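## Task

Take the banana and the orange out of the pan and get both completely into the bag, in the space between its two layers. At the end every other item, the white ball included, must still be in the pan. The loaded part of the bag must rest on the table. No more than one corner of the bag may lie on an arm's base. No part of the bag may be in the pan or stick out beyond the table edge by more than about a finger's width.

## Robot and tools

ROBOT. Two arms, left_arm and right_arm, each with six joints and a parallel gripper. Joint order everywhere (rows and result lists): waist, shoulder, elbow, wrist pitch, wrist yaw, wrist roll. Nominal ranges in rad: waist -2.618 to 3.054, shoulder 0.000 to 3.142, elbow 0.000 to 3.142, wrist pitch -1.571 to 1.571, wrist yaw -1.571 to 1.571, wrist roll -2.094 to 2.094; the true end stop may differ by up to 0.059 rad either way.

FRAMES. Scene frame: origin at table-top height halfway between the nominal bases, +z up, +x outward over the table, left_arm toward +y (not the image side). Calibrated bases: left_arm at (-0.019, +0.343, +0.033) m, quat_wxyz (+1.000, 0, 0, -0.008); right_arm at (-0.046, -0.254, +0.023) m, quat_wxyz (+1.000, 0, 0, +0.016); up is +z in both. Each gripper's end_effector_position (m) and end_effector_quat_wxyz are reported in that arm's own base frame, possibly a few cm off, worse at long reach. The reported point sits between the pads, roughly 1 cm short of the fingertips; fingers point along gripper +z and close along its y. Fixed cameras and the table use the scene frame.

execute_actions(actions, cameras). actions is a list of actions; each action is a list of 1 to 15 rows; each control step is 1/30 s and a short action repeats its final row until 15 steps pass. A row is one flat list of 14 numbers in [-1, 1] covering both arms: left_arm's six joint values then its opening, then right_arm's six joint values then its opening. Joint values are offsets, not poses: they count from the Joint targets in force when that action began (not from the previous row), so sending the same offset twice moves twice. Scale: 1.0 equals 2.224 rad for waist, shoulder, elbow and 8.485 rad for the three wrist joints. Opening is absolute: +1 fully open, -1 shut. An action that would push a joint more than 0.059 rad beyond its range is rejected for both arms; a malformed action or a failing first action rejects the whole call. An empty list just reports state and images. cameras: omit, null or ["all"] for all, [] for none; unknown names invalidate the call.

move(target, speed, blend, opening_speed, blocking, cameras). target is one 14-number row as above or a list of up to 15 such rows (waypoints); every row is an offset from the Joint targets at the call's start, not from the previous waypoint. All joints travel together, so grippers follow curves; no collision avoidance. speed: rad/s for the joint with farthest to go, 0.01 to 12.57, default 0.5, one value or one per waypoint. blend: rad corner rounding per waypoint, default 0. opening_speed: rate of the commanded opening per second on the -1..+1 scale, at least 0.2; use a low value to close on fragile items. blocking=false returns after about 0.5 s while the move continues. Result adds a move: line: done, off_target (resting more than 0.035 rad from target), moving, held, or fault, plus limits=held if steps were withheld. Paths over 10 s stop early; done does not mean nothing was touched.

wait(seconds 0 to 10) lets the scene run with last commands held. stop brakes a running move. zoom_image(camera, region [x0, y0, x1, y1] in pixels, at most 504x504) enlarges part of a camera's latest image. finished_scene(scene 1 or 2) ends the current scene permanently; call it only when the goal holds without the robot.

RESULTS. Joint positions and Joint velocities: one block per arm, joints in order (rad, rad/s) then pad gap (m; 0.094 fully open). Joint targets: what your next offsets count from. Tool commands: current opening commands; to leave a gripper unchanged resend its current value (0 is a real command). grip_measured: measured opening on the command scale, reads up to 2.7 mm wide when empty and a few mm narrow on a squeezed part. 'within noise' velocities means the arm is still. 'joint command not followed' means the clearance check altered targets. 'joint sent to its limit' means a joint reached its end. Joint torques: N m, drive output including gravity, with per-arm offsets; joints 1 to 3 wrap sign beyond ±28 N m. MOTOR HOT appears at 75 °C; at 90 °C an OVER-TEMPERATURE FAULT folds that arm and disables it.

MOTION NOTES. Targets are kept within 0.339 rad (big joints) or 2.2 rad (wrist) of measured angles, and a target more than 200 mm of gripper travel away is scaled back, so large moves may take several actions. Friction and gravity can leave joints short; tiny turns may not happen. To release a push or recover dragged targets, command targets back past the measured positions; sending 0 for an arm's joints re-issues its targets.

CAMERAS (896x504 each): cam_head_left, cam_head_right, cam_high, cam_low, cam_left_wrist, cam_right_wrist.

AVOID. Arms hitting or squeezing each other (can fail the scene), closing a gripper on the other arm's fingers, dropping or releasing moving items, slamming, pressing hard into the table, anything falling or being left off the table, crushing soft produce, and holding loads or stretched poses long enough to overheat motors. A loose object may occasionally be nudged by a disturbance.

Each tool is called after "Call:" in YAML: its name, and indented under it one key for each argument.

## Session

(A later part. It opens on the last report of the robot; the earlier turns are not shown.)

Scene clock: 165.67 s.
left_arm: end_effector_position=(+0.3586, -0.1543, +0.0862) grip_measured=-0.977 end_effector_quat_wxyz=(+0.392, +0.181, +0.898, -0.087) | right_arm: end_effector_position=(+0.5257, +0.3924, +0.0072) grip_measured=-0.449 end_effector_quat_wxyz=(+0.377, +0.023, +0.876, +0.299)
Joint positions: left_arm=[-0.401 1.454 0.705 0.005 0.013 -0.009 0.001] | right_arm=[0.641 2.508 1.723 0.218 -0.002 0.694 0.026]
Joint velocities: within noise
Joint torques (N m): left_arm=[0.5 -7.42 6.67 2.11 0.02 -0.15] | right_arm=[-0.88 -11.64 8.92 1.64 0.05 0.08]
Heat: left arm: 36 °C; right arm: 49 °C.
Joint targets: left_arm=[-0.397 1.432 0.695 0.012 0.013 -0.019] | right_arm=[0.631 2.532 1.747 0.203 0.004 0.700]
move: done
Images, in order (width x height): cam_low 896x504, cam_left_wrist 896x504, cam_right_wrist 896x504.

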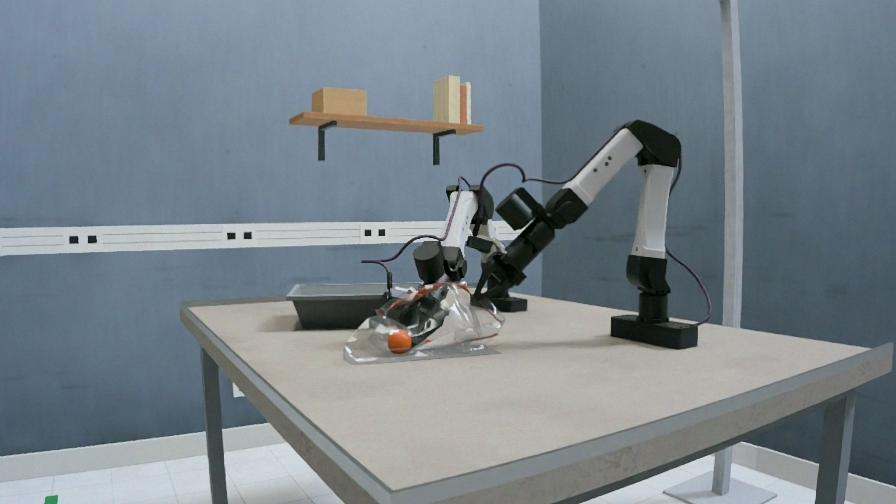

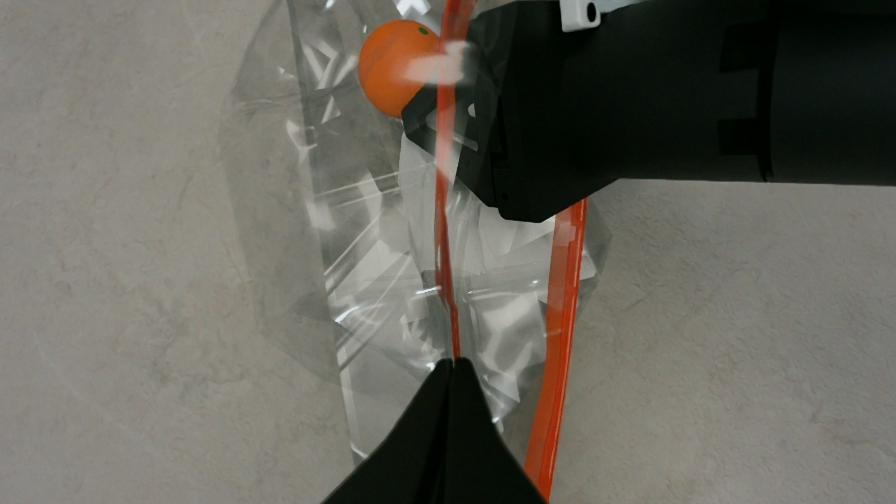

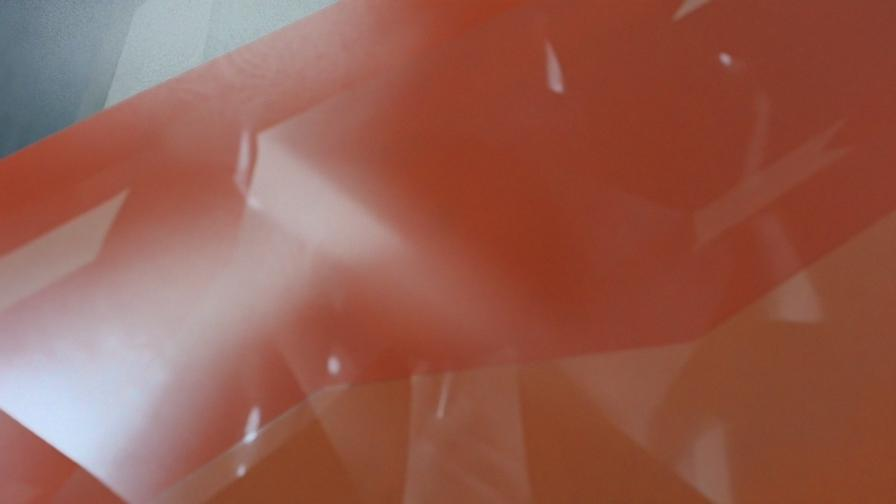

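Call:
move:
  target:
    - [0,0,0,0,0,0,-1, 0,-0.1,-0.176,0.0214,0,0,-0.45]
    - [0,0,0,0,0,0,-1, 0,-0.212,-0.3233,0.0392,0,0,-0.45]
    - [0,0,0,0,0,0,-1, 0,-0.458,-0.393,-0.0324,0,0,-0.45]
  speed: [0.25,0.3,0.4]
  blend: 0.05

Call:
zoom_image:
  camera: "cam_low"
  region: [330, 230, 540, 390]

Call:
zoom_image:
  camera: "cam_high"
  region: [300, 130, 620, 310]

Scene clock: 170.90 s.
left_arm: end_effector_position=(+0.3586, -0.1543, +0.0862) grip_measured=-0.977 end_effector_quat_wxyz=(+0.392, +0.181, +0.898, -0.087) | right_arm: end_effector_position=(+0.3398, +0.2538, +0.1082) grip_measured=-0.449 end_effector_quat_wxyz=(+0.317, +0.024, +0.914, +0.251)
Joint positions: left_arm=[-0.401 1.454 0.705 0.005 0.013 -0.009 0.001] | right_arm=[0.641 1.542 0.878 -0.074 -0.002 0.694 0.026]
Joint velocities: within noise
Joint torques (N m): left_arm=[0.49 -7.36 6.69 2.11 0.02 -0.13] | right_arm=[-0.92 -8.99 6.41 1.58 0.05 0.08]
Heat: left arm: 36 °C; right arm: 50 °C.
Joint targets: left_arm=[-0.397 1.432 0.695 0.012 0.013 -0.019] | right_arm=[0.631 1.513 0.872 -0.072 0.004 0.700]
move: done

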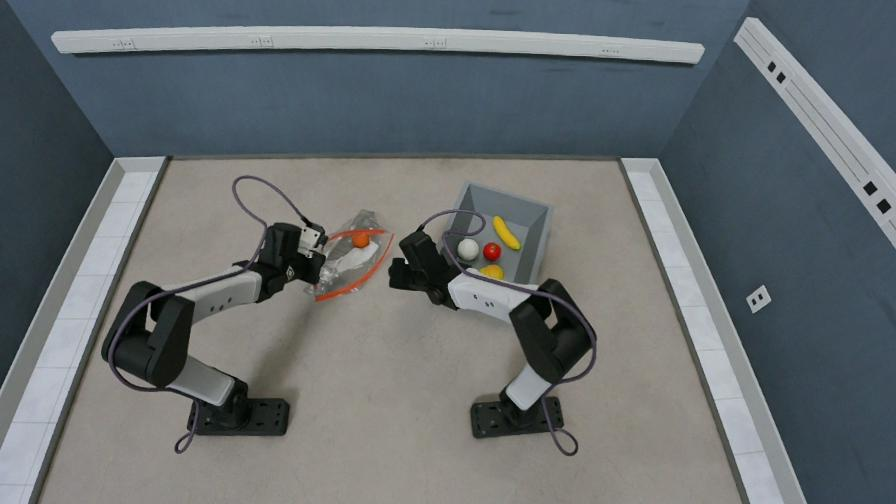

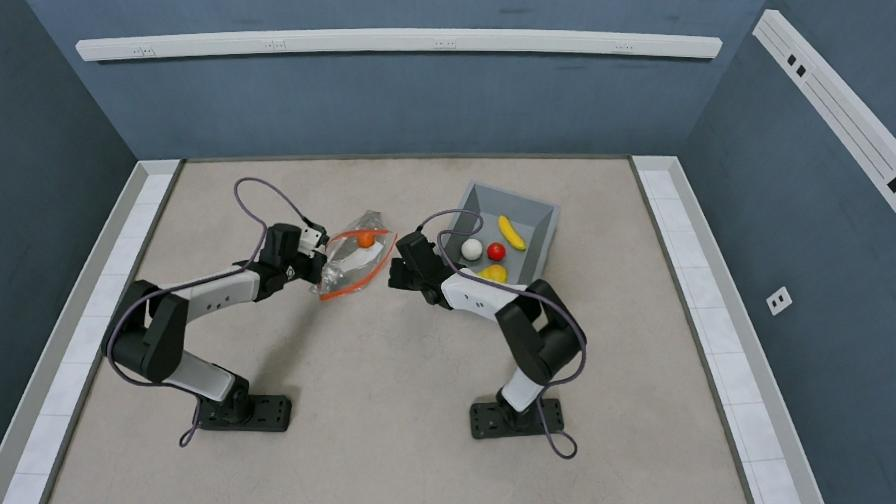

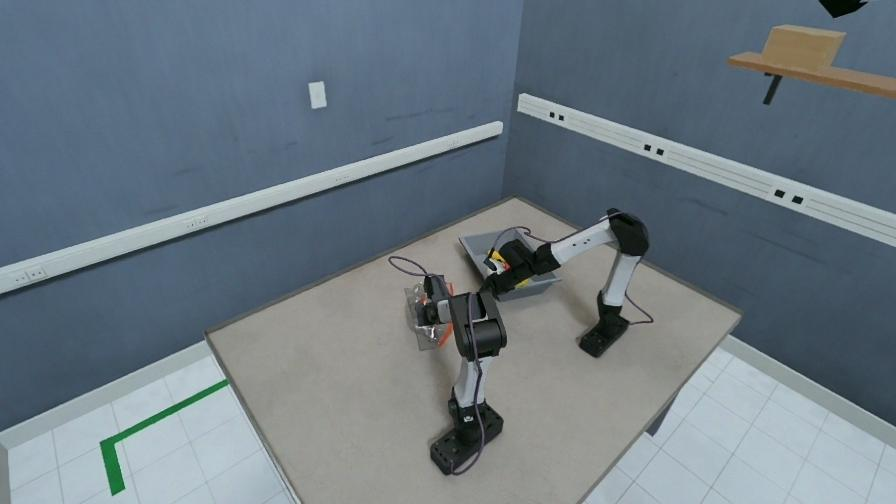

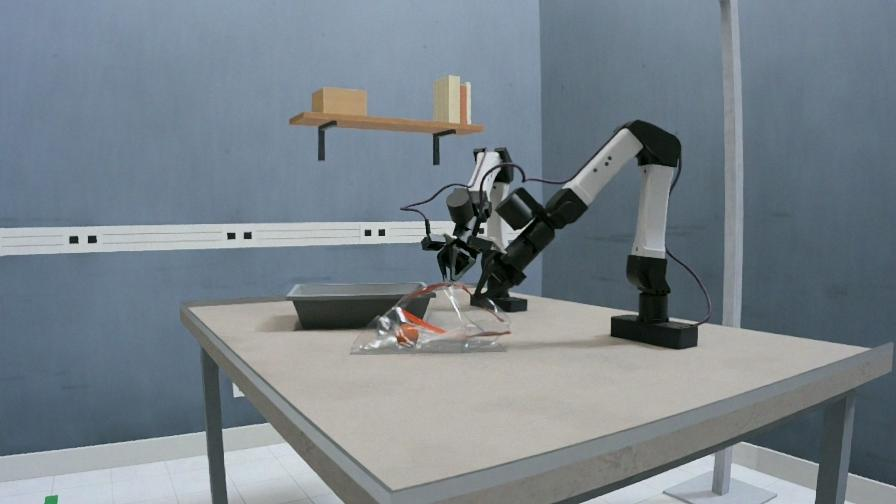

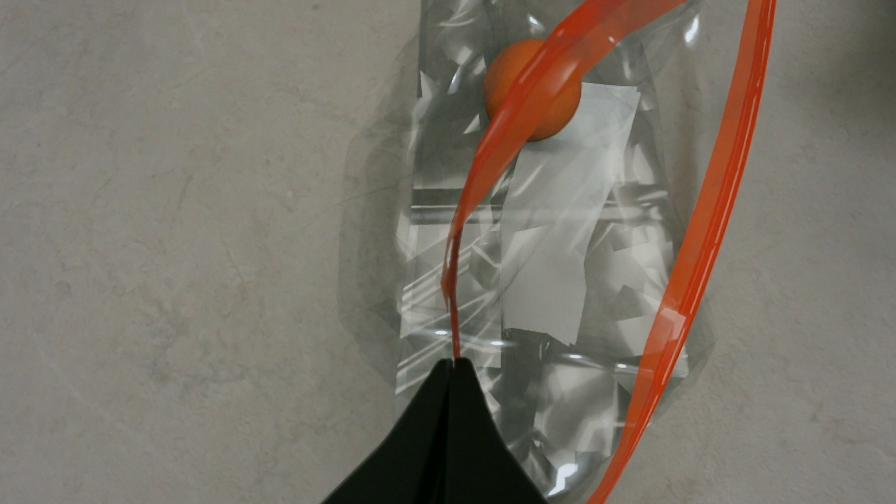

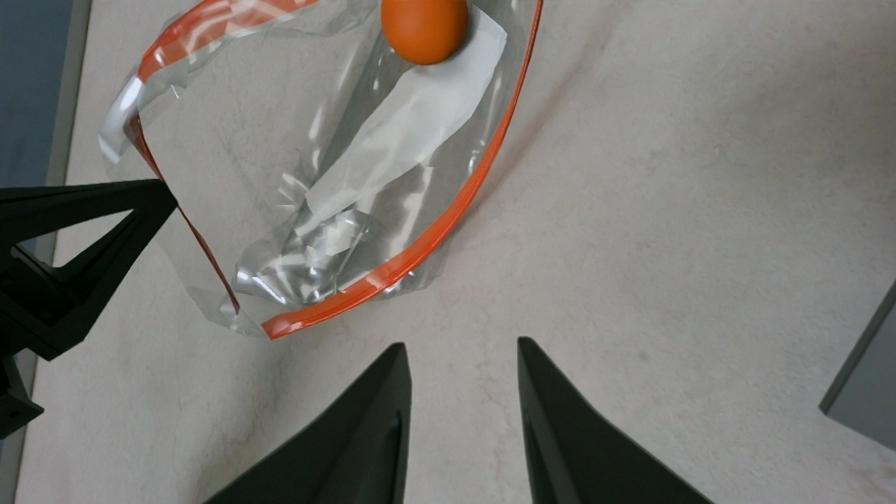

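Scaled by 2.400 from the camera's 896x504 image, which has a finer 1280x720 frame.

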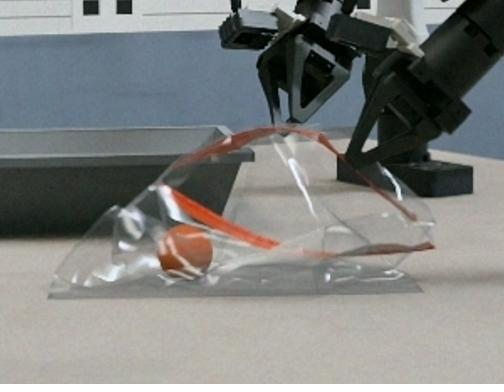

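Scaled by 1.575 from the camera's 896x504 image, which has a finer 1280x720 frame.

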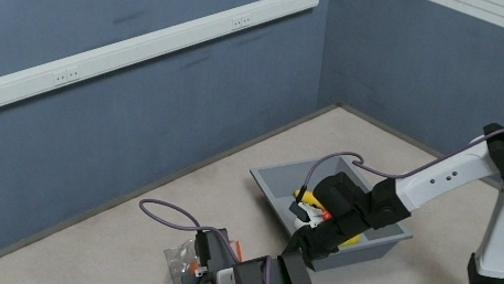

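Call:
move:
  target:
    - [0,0,0,0,0,0,-1, -0.0814,0.2001,0.3584,-0.0766,0,-0.0589,-0.45]
    - [0,0,0,0,0,0,-1, -0.36,0.2001,0.3584,-0.0766,0,-0.1497,-0.45]
    - [0,0,0,0,0,0,-1, -0.36,0.2594,0.4249,-0.0952,0,-0.1497,-0.45]
  speed: 0.6
  blend: 0.08
  cameras: ["cam_head_right","cam_right_wrist"]

Scene clock: 175.20 s.
left_arm: end_effector_position=(+0.3586, -0.1543, +0.0862) grip_measured=-0.977 end_effector_quat_wxyz=(+0.392, +0.181, +0.898, -0.087) | right_arm: end_effector_position=(+0.4896, -0.0836, +0.1040) grip_measured=-0.449 end_effector_quat_wxyz=(+0.185, -0.191, +0.961, -0.071)
Joint positions: left_arm=[-0.401 1.454 0.705 0.005 0.013 -0.009 0.001] | right_arm=[-0.169 2.082 1.789 -0.878 0 -0.562 0.026]
Joint velocities: within noise
Joint torques (N m): left_arm=[0.49 -7.39 6.65 2.11 0.02 -0.14] | right_arm=[-0.09 -10.28 9.51 0.98 -0.01 -0.01]
Heat: left arm: 36 °C; right arm: 49 °C.
Joint targets: left_arm=[-0.397 1.432 0.695 0.012 0.013 -0.019] | right_arm=[-0.170 2.090 1.818 -0.880 0.004 -0.570]
move: done; blend cut to 0.0789 rad at target 2
Images, in order (width x height): cam_head_right 896x504, cam_right_wrist 896x504.

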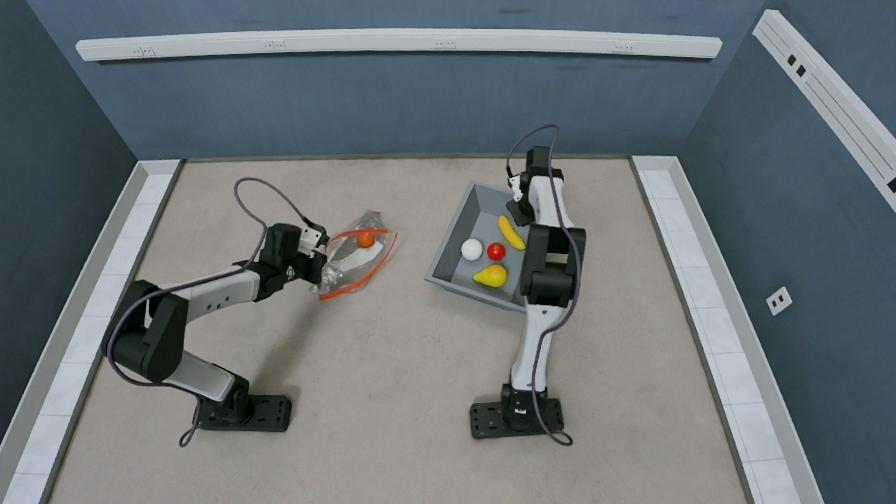

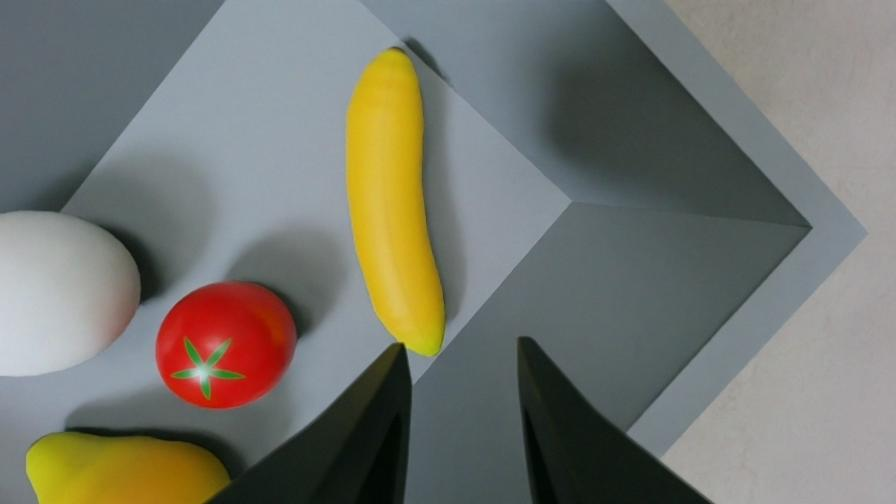

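Call:
move:
  target: [0,0,0,0,0,0,-1, 0.0135,0.1461,0.1987,-0.0354,0,-0.0012,0.4]
  speed: 0.4
  opening_speed: 1.5
  cameras: ["cam_right_wrist"]

Scene clock: 178.37 s.
left_arm: end_effector_position=(+0.3586, -0.1543, +0.0862) grip_measured=-0.977 end_effector_quat_wxyz=(+0.392, +0.181, +0.898, -0.087) | right_arm: end_effector_position=(+0.5157, -0.0758, +0.0694) grip_measured=+0.399 end_effector_quat_wxyz=(+0.105, -0.210, +0.971, -0.039)
Joint positions: left_arm=[-0.401 1.454 0.705 0.005 0.013 -0.009 0.001] | right_arm=[-0.146 2.402 2.232 -1.177 0 -0.573 0.066]
Joint velocities: within noise
Joint torques (N m): left_arm=[0.51 -7.42 6.64 2.1 0.01 -0.13] | right_arm=[0.65 -11.74 9.11 0.65 -0.01 -0.03]
Heat: left arm: 36 °C; right arm: 49 °C.
Joint targets: left_arm=[-0.397 1.432 0.695 0.012 0.013 -0.019] | right_arm=[-0.140 2.415 2.260 -1.180 0.004 -0.580]
move: done
Images, in order (width x height): cam_right_wrist 896x504.

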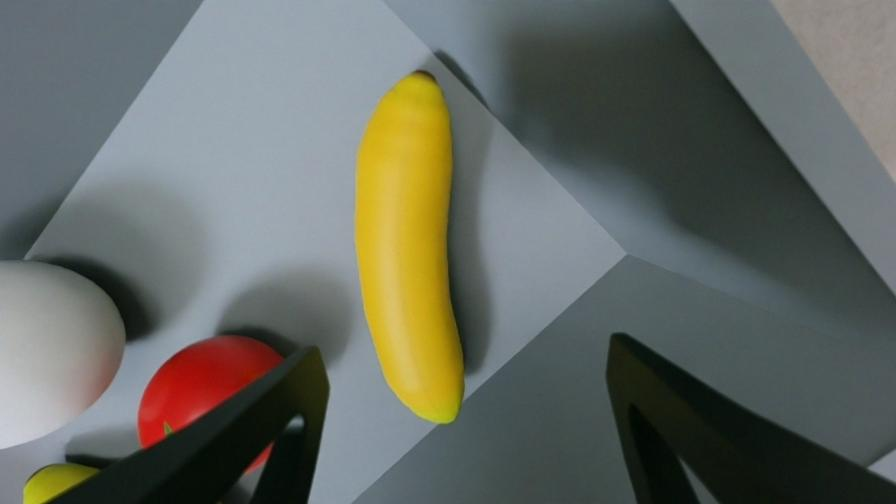

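Call:
move:
  target: [0,0,0,0,0,0,-1, 0.0045,0.0148,-0.0998,0.0289,0,0,0.4]
  speed: 0.2
  cameras: ["cam_right_wrist"]

Scene clock: 181.03 s.
left_arm: end_effector_position=(+0.3586, -0.1543, +0.0862) grip_measured=-0.977 end_effector_quat_wxyz=(+0.392, +0.181, +0.898, -0.087) | right_arm: end_effector_position=(+0.5203, -0.0714, +0.0060) grip_measured=+0.399 end_effector_quat_wxyz=(+0.106, -0.215, +0.970, -0.039)
Joint positions: left_arm=[-0.401 1.454 0.705 0.005 0.013 -0.009 0.001] | right_arm=[-0.136 2.436 2.04 -0.949 0 -0.573 0.066]
Joint velocities: within noise
Joint torques (N m): left_arm=[0.51 -7.39 6.68 2.1 0.02 -0.13] | right_arm=[0.68 -11.96 6.27 0.87 -0.01 -0.03]
Heat: left arm: 36 °C; right arm: 49 °C.
Joint targets: left_arm=[-0.397 1.432 0.695 0.012 0.013 -0.019] | right_arm=[-0.130 2.448 2.038 -0.935 0.004 -0.580]
move: done
Images, in order (width x height): cam_right_wrist 896x504.

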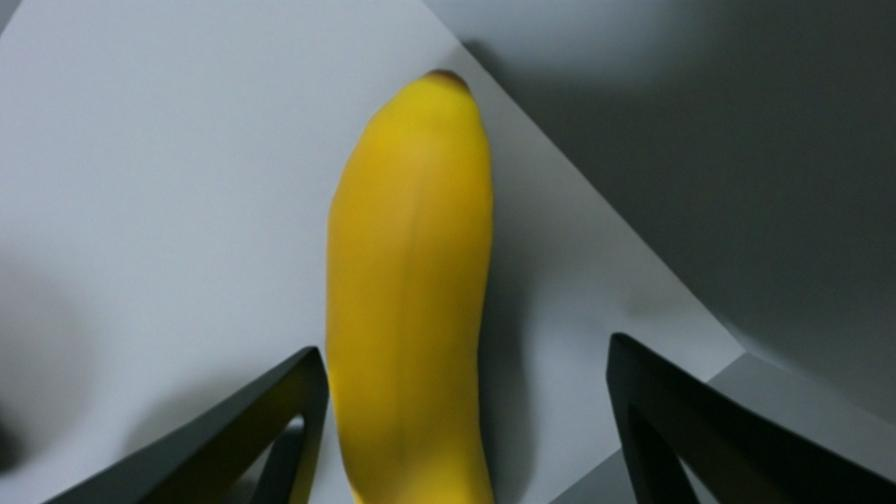

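Call:
move:
  target: [0,0,0,0,0,0,-1, 0.0108,-0.009,-0.0225,0.0027,0,0,0.4]
  speed: 0.1
  cameras: ["cam_right_wrist"]

Scene clock: 182.07 s.
left_arm: end_effector_position=(+0.3586, -0.1543, +0.0862) grip_measured=-0.977 end_effector_quat_wxyz=(+0.392, +0.181, +0.898, -0.087) | right_arm: end_effector_position=(+0.5176, -0.0649, -0.0011) grip_measured=+0.399 end_effector_quat_wxyz=(+0.101, -0.222, +0.969, -0.038)
Joint positions: left_arm=[-0.401 1.454 0.705 0.005 0.013 -0.009 0.001] | right_arm=[-0.124 2.435 2.011 -0.931 0.003 -0.574 0.066]
Joint velocities: within noise
Joint torques (N m): left_arm=[0.47 -7.41 6.68 2.11 0.01 -0.14] | right_arm=[1.83 -13.63 4.22 0.88 -0.05 -0.01]
Heat: left arm: 36 °C; right arm: 49 °C.
Joint targets: left_arm=[-0.397 1.432 0.695 0.012 0.013 -0.019] | right_arm=[-0.105 2.428 1.988 -0.912 0.004 -0.580]
move: done
Images, in order (width x height): cam_right_wrist 896x504.

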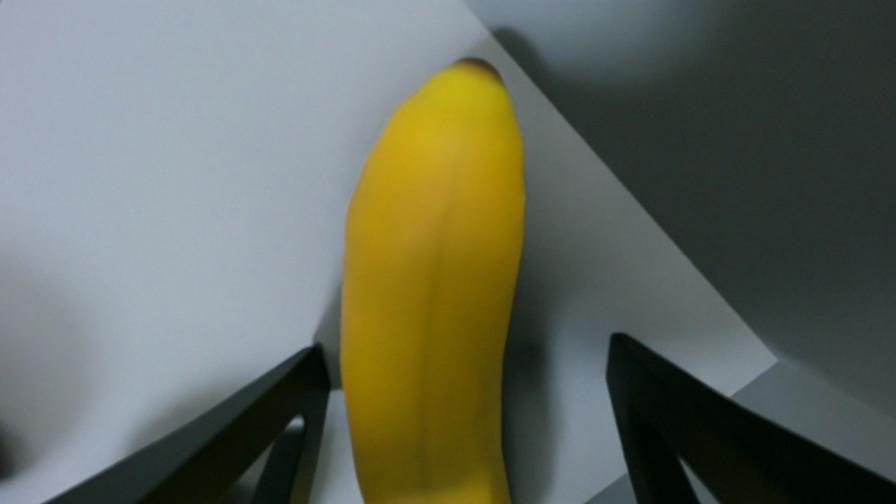

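Call:
move:
  target: [0,0,0,0,0,0,-1, 0,-0.002,0,0,0,0,-0.4]
  speed: 0.05
  opening_speed: 0.35
  cameras: ["cam_right_wrist"]

Scene clock: 184.80 s.
left_arm: end_effector_position=(+0.3586, -0.1543, +0.0862) grip_measured=-0.977 end_effector_quat_wxyz=(+0.392, +0.181, +0.898, -0.087) | right_arm: end_effector_position=(+0.5148, -0.0547, -0.0029) grip_measured=-0.391 end_effector_quat_wxyz=(+0.097, -0.231, +0.968, -0.030)
Joint positions: left_arm=[-0.401 1.454 0.705 0.005 0.013 -0.009 0.001] | right_arm=[-0.109 2.433 2.005 -0.94 -0.008 -0.576 0.029]
Joint velocities: within noise
Joint torques (N m): left_arm=[0.5 -7.41 6.69 2.1 0.02 -0.13] | right_arm=[0.32 -13.86 4.78 0.95 0.05 0]
Heat: left arm: 36 °C; right arm: 50 °C.
Joint targets: left_arm=[-0.397 1.432 0.695 0.012 0.013 -0.019] | right_arm=[-0.106 2.424 1.988 -0.912 0.004 -0.580]
move: done
Images, in order (width x height): cam_right_wrist 896x504.

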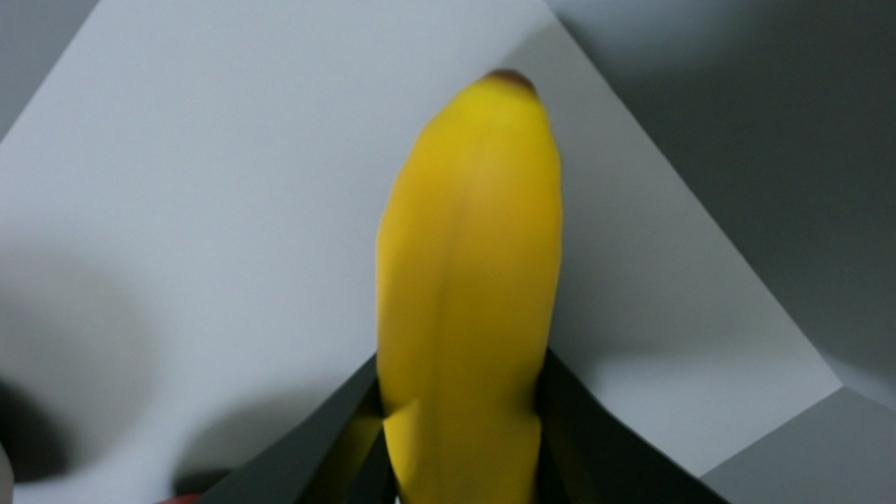

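Call:
move:
  target:
    - [0,0,0,0,0,0,-1, 0,0,0,0,0,0,-0.47]
    - [0,0,0,0,0,0,-1, 0,-0.0333,0.0638,-0.0222,0,0,-0.47]
    - [0,0,0,0,0,0,-1, 0,-0.2095,-0.1434,0.0224,0,0,-0.47]
  speed: 0.25
  blend: 0.03
  cameras: ["cam_right_wrist","cam_head_right","cam_low"]

Scene clock: 188.93 s.
left_arm: end_effector_position=(+0.3586, -0.1543, +0.0862) grip_measured=-0.977 end_effector_quat_wxyz=(+0.392, +0.181, +0.898, -0.087) | right_arm: end_effector_position=(+0.4970, -0.0534, +0.1132) grip_measured=-0.444 end_effector_quat_wxyz=(+0.232, -0.225, +0.943, -0.081)
Joint positions: left_arm=[-0.401 1.454 0.705 0.005 0.013 -0.009 0.001] | right_arm=[-0.109 2.007 1.673 -0.741 -0.004 -0.576 0.026]
Joint velocities: within noise
Joint torques (N m): left_arm=[0.49 -7.41 6.64 2.11 0.02 -0.15] | right_arm=[0.32 -14.84 6.5 1.4 0.03 0.02]
Heat: left arm: 35 °C; right arm: 53 °C.
Joint targets: left_arm=[-0.397 1.432 0.695 0.012 0.013 -0.019] | right_arm=[-0.106 1.958 1.669 -0.722 0.004 -0.580]
move: off_target (right_arm); blend cut to 0 rad at target 1; right_arm: the shoulder is farthest, 0.049 rad from its target
Images, in order (width x height): cam_head_right 896x504, cam_low 896x504, cam_right_wrist 896x504.

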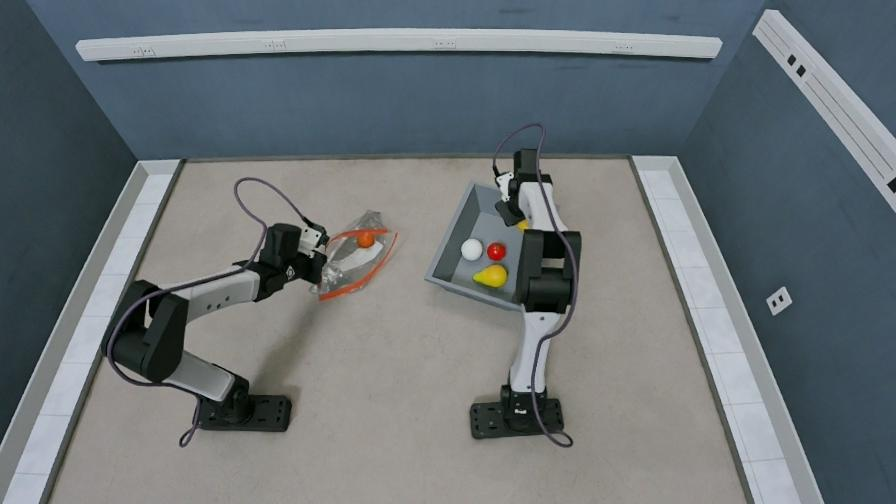

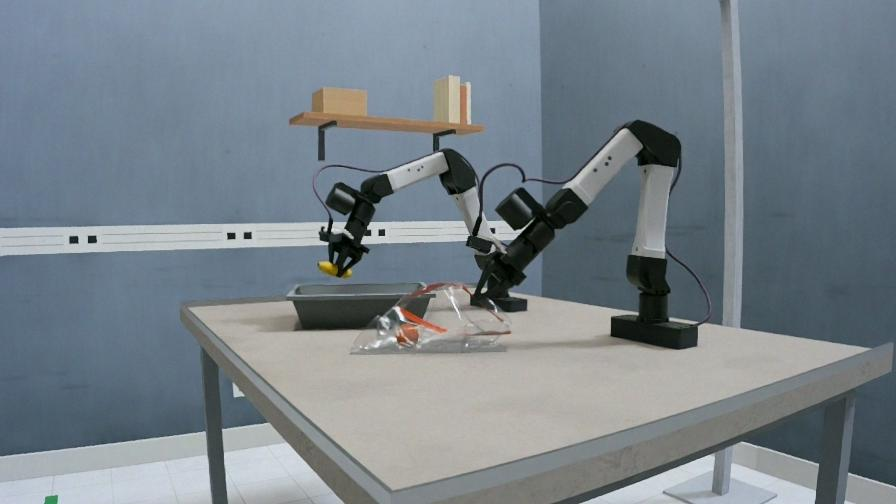

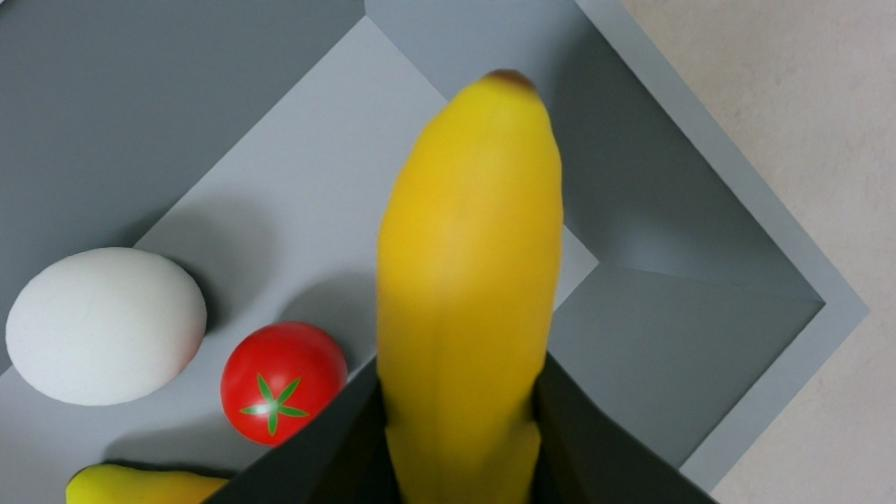

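Call:
move:
  target:
    - [0,0,0,0,0,0,-1, 0,-0.0261,0.0184,-0.0033,0,0,-0.47]
    - [0,0,0,0,0,0,-1, 0.3624,-0.0261,0.0184,-0.0033,0,0.2451,-0.47]
  speed: [0.25,0.7]
  cameras: ["cam_right_wrist","cam_head_right","cam_low","cam_left_wrist"]

Call:
zoom_image:
  camera: "cam_low"
  region: [330, 230, 540, 390]

Scene clock: 196.07 s.
left_arm: end_effector_position=(+0.3586, -0.1543, +0.0862) grip_measured=-0.977 end_effector_quat_wxyz=(+0.392, +0.181, +0.898, -0.087) | right_arm: end_effector_position=(+0.3814, +0.3216, +0.1496) grip_measured=-0.444 end_effector_quat_wxyz=(+0.127, +0.370, +0.886, +0.249)
Joint positions: left_arm=[-0.401 1.454 0.705 0.005 0.013 -0.009 0.001] | right_arm=[0.7 1.938 1.686 -0.752 -0.001 1.492 0.026]
Joint velocities: within noise
Joint torques (N m): left_arm=[0.49 -7.39 6.64 2.11 0.02 -0.14] | right_arm=[0.05 -13.41 9.25 1.25 0.07 0.1]
Heat: left arm: 35 °C; right arm: 54 °C.
Joint targets: left_arm=[-0.397 1.432 0.695 0.012 0.013 -0.019] | right_arm=[0.701 1.899 1.710 -0.750 0.004 1.500]
move: off_target (right_arm); right_arm: the shoulder is farthest, 0.038 rad from its target
Images, in order (width x height): cam_head_right 896x504, cam_low 896x504, cam_left_wrist 896x504, cam_right_wrist 896x504.

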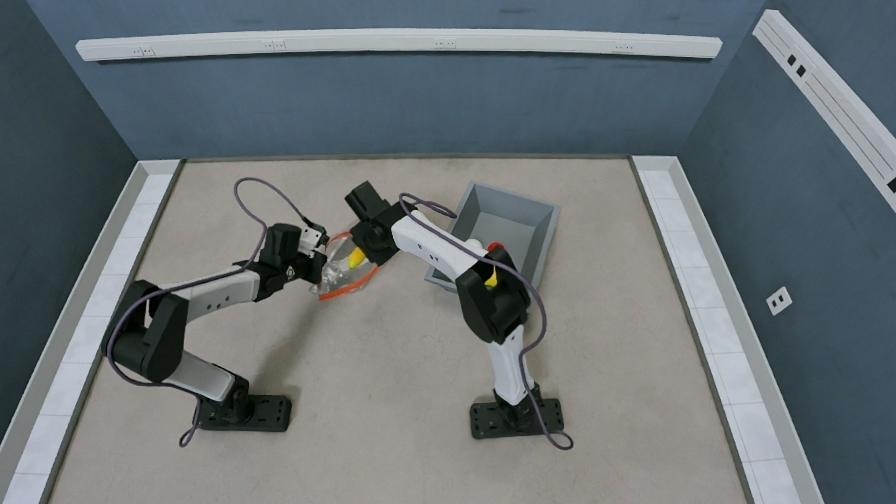

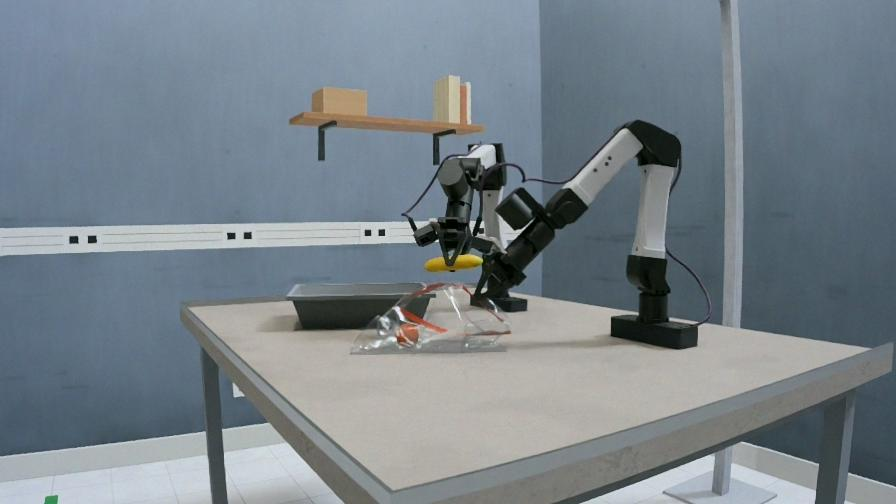

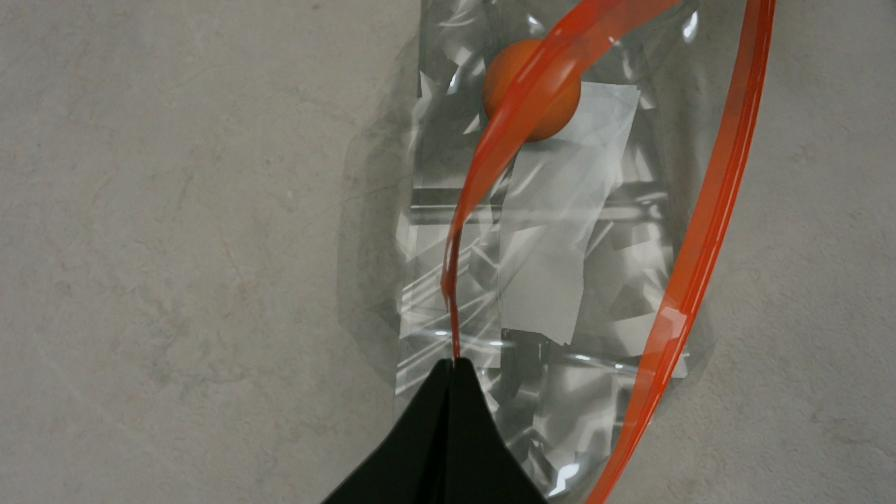

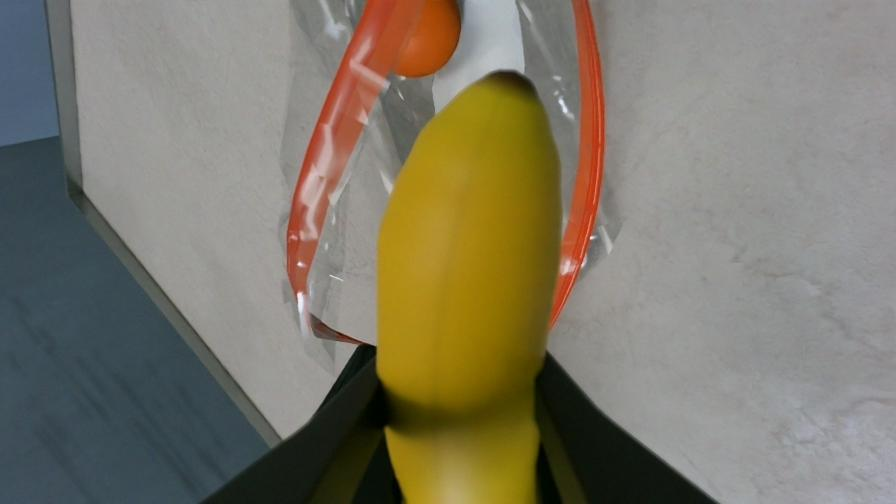

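Scaled by 2.400 from the camera's 896x504 image, which has a finer 1280x720 frame.

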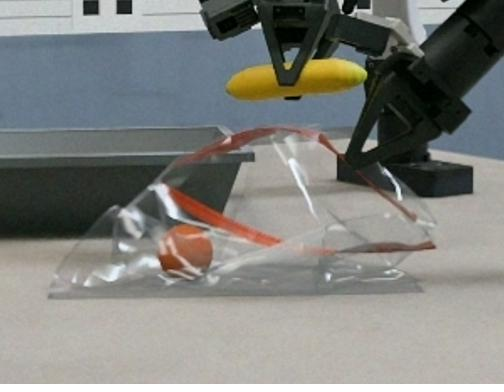

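Call:
move:
  target:
    - [0,0,0,0,0,0,-1, 0,0.0544,-0.1115,0.043,0,0,-0.47]
    - [0,0,0,0,0,0,-1, 0,0.1799,-0.0103,0.0487,0,0,-0.47]
  speed: 0.25
  blend: 0.04
  cameras: ["cam_right_wrist","cam_low","cam_left_wrist"]

Call:
zoom_image:
  camera: "cam_low"
  region: [330, 230, 540, 390]

Scene clock: 199.67 s.
left_arm: end_effector_position=(+0.3586, -0.1543, +0.0862) grip_measured=-0.977 end_effector_quat_wxyz=(+0.392, +0.181, +0.898, -0.087) | right_arm: end_effector_position=(+0.4298, +0.3624, +0.0108) grip_measured=-0.444 end_effector_quat_wxyz=(+0.131, +0.370, +0.883, +0.256)
Joint positions: left_arm=[-0.401 1.454 0.705 0.005 0.013 -0.009 0.001] | right_arm=[0.7 2.288 1.656 -0.355 -0.001 1.494 0.026]
Joint velocities: within noise
Joint torques (N m): left_arm=[0.51 -7.42 6.65 2.12 0.02 -0.14] | right_arm=[0.06 -11.29 9.55 1.43 0.07 0.08]
Heat: left arm: 35 °C; right arm: 53 °C.
Joint targets: left_arm=[-0.397 1.432 0.695 0.012 0.013 -0.019] | right_arm=[0.701 2.300 1.687 -0.336 0.004 1.500]
move: done
Images, in order (width x height): cam_low 896x504, cam_left_wrist 896x504, cam_right_wrist 896x504.

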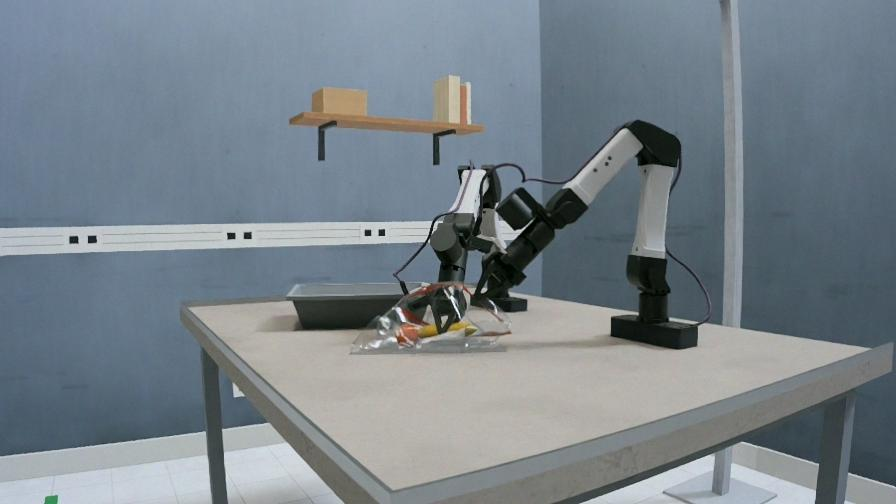

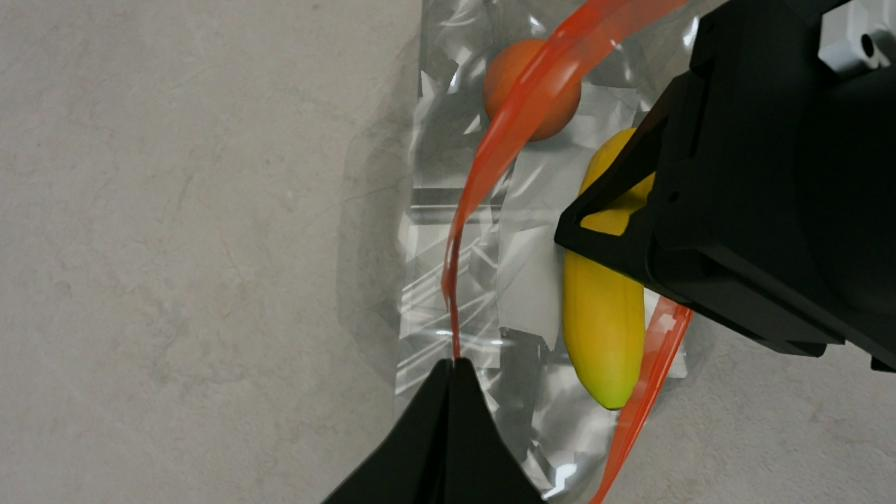

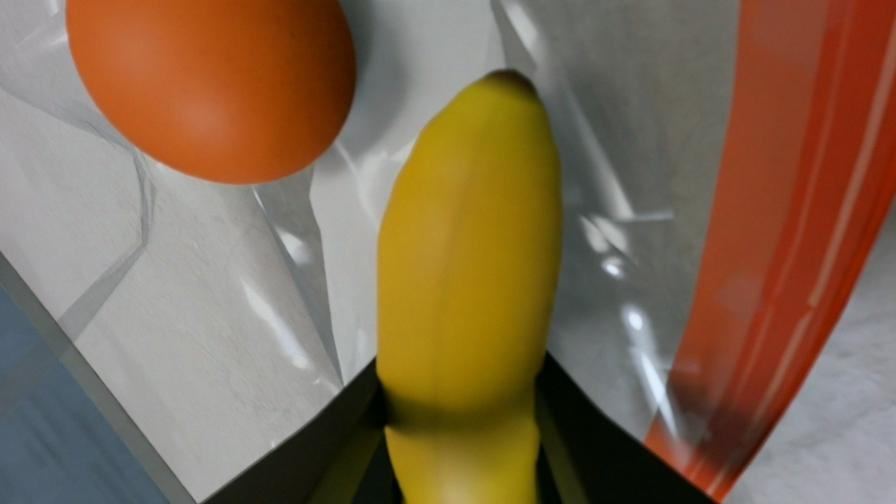

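Scaled by 2.400 from the camera's 896x504 image, which has a finer 1280x720 frame.

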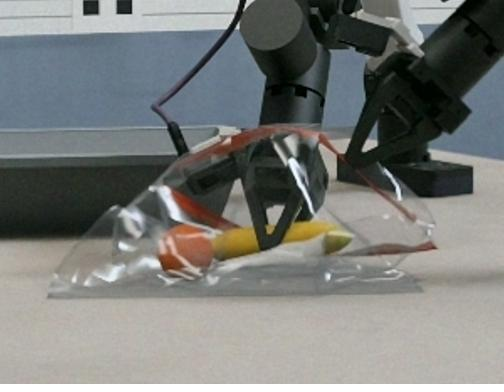

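Call:
move:
  target: [0,0,0,0,0,0,-1, 0,0.0814,0.1241,-0.0013,0,0,-0.47]
  speed: 0.15
  cameras: ["cam_right_wrist","cam_low","cam_left_wrist"]

Call:
zoom_image:
  camera: "cam_low"
  region: [330, 230, 540, 390]

Scene clock: 202.43 s.
left_arm: end_effector_position=(+0.3586, -0.1543, +0.0862) grip_measured=-0.977 end_effector_quat_wxyz=(+0.392, +0.181, +0.898, -0.087) | right_arm: end_effector_position=(+0.4762, +0.4015, +0.0157) grip_measured=-0.444 end_effector_quat_wxyz=(+0.153, +0.364, +0.869, +0.299)
Joint positions: left_arm=[-0.401 1.454 0.705 0.005 0.013 -0.009 0.001] | right_arm=[0.7 2.465 1.932 -0.354 -0.001 1.494 0.026]
Joint velocities: within noise
Joint torques (N m): left_arm=[0.49 -7.43 6.65 2.12 0.02 -0.14] | right_arm=[0.06 -12.29 9.95 1.44 0.07 0.08]
Heat: left arm: 36 °C; right arm: 53 °C.
Joint targets: left_arm=[-0.397 1.432 0.695 0.012 0.013 -0.019] | right_arm=[0.701 2.481 1.963 -0.348 0.004 1.500]
move: done
Images, in order (width x height): cam_low 896x504, cam_left_wrist 896x504, cam_right_wrist 896x504.

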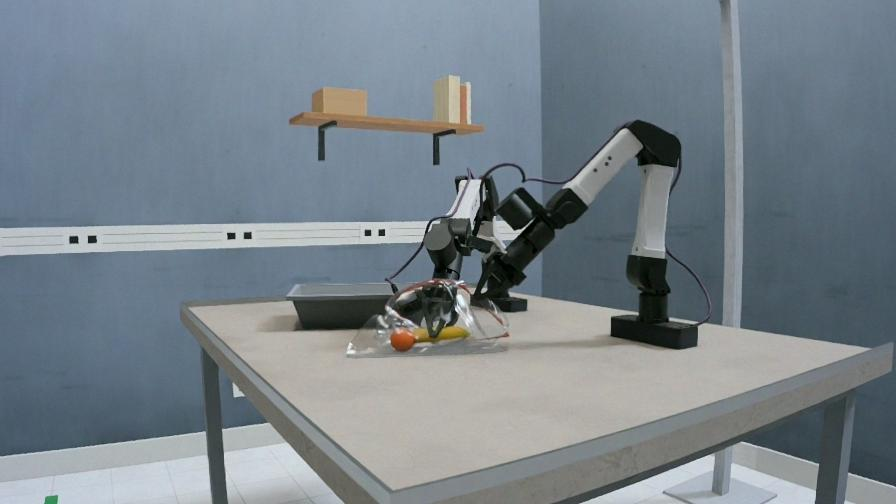

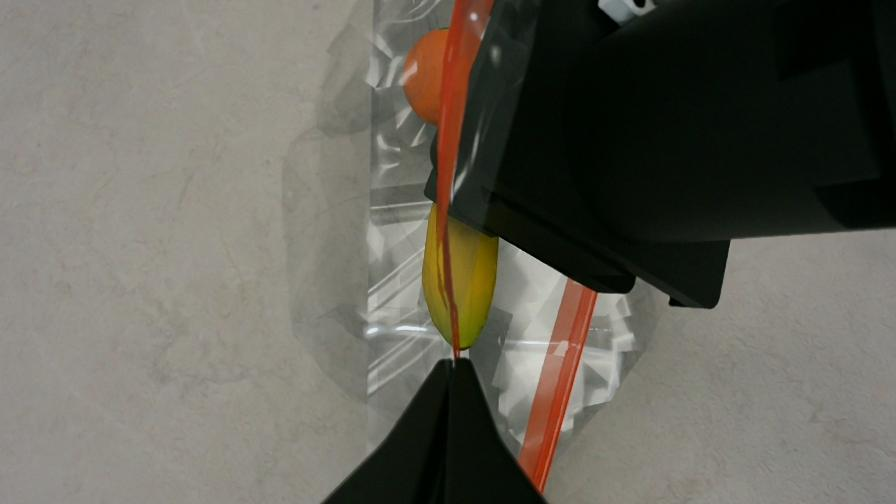

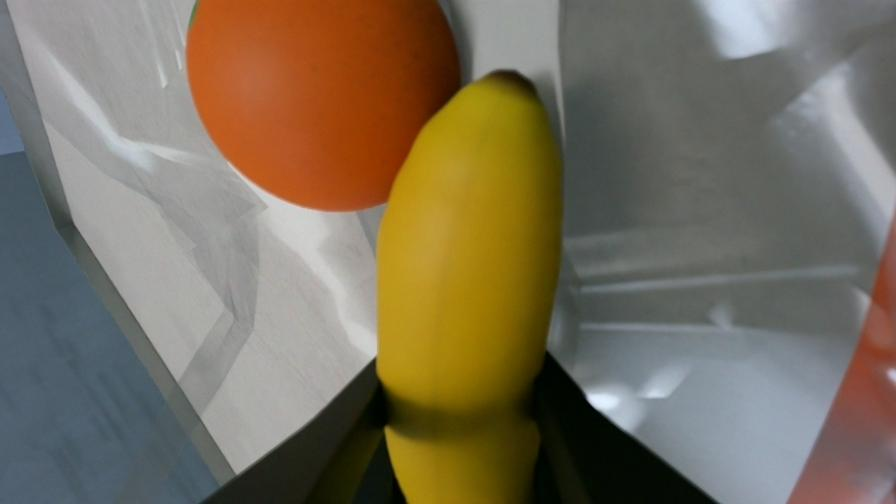

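Scaled by 2.400 from the camera's 896x504 image, which has a finer 1280x720 frame.

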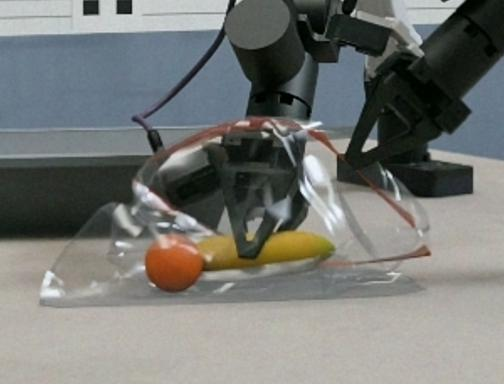

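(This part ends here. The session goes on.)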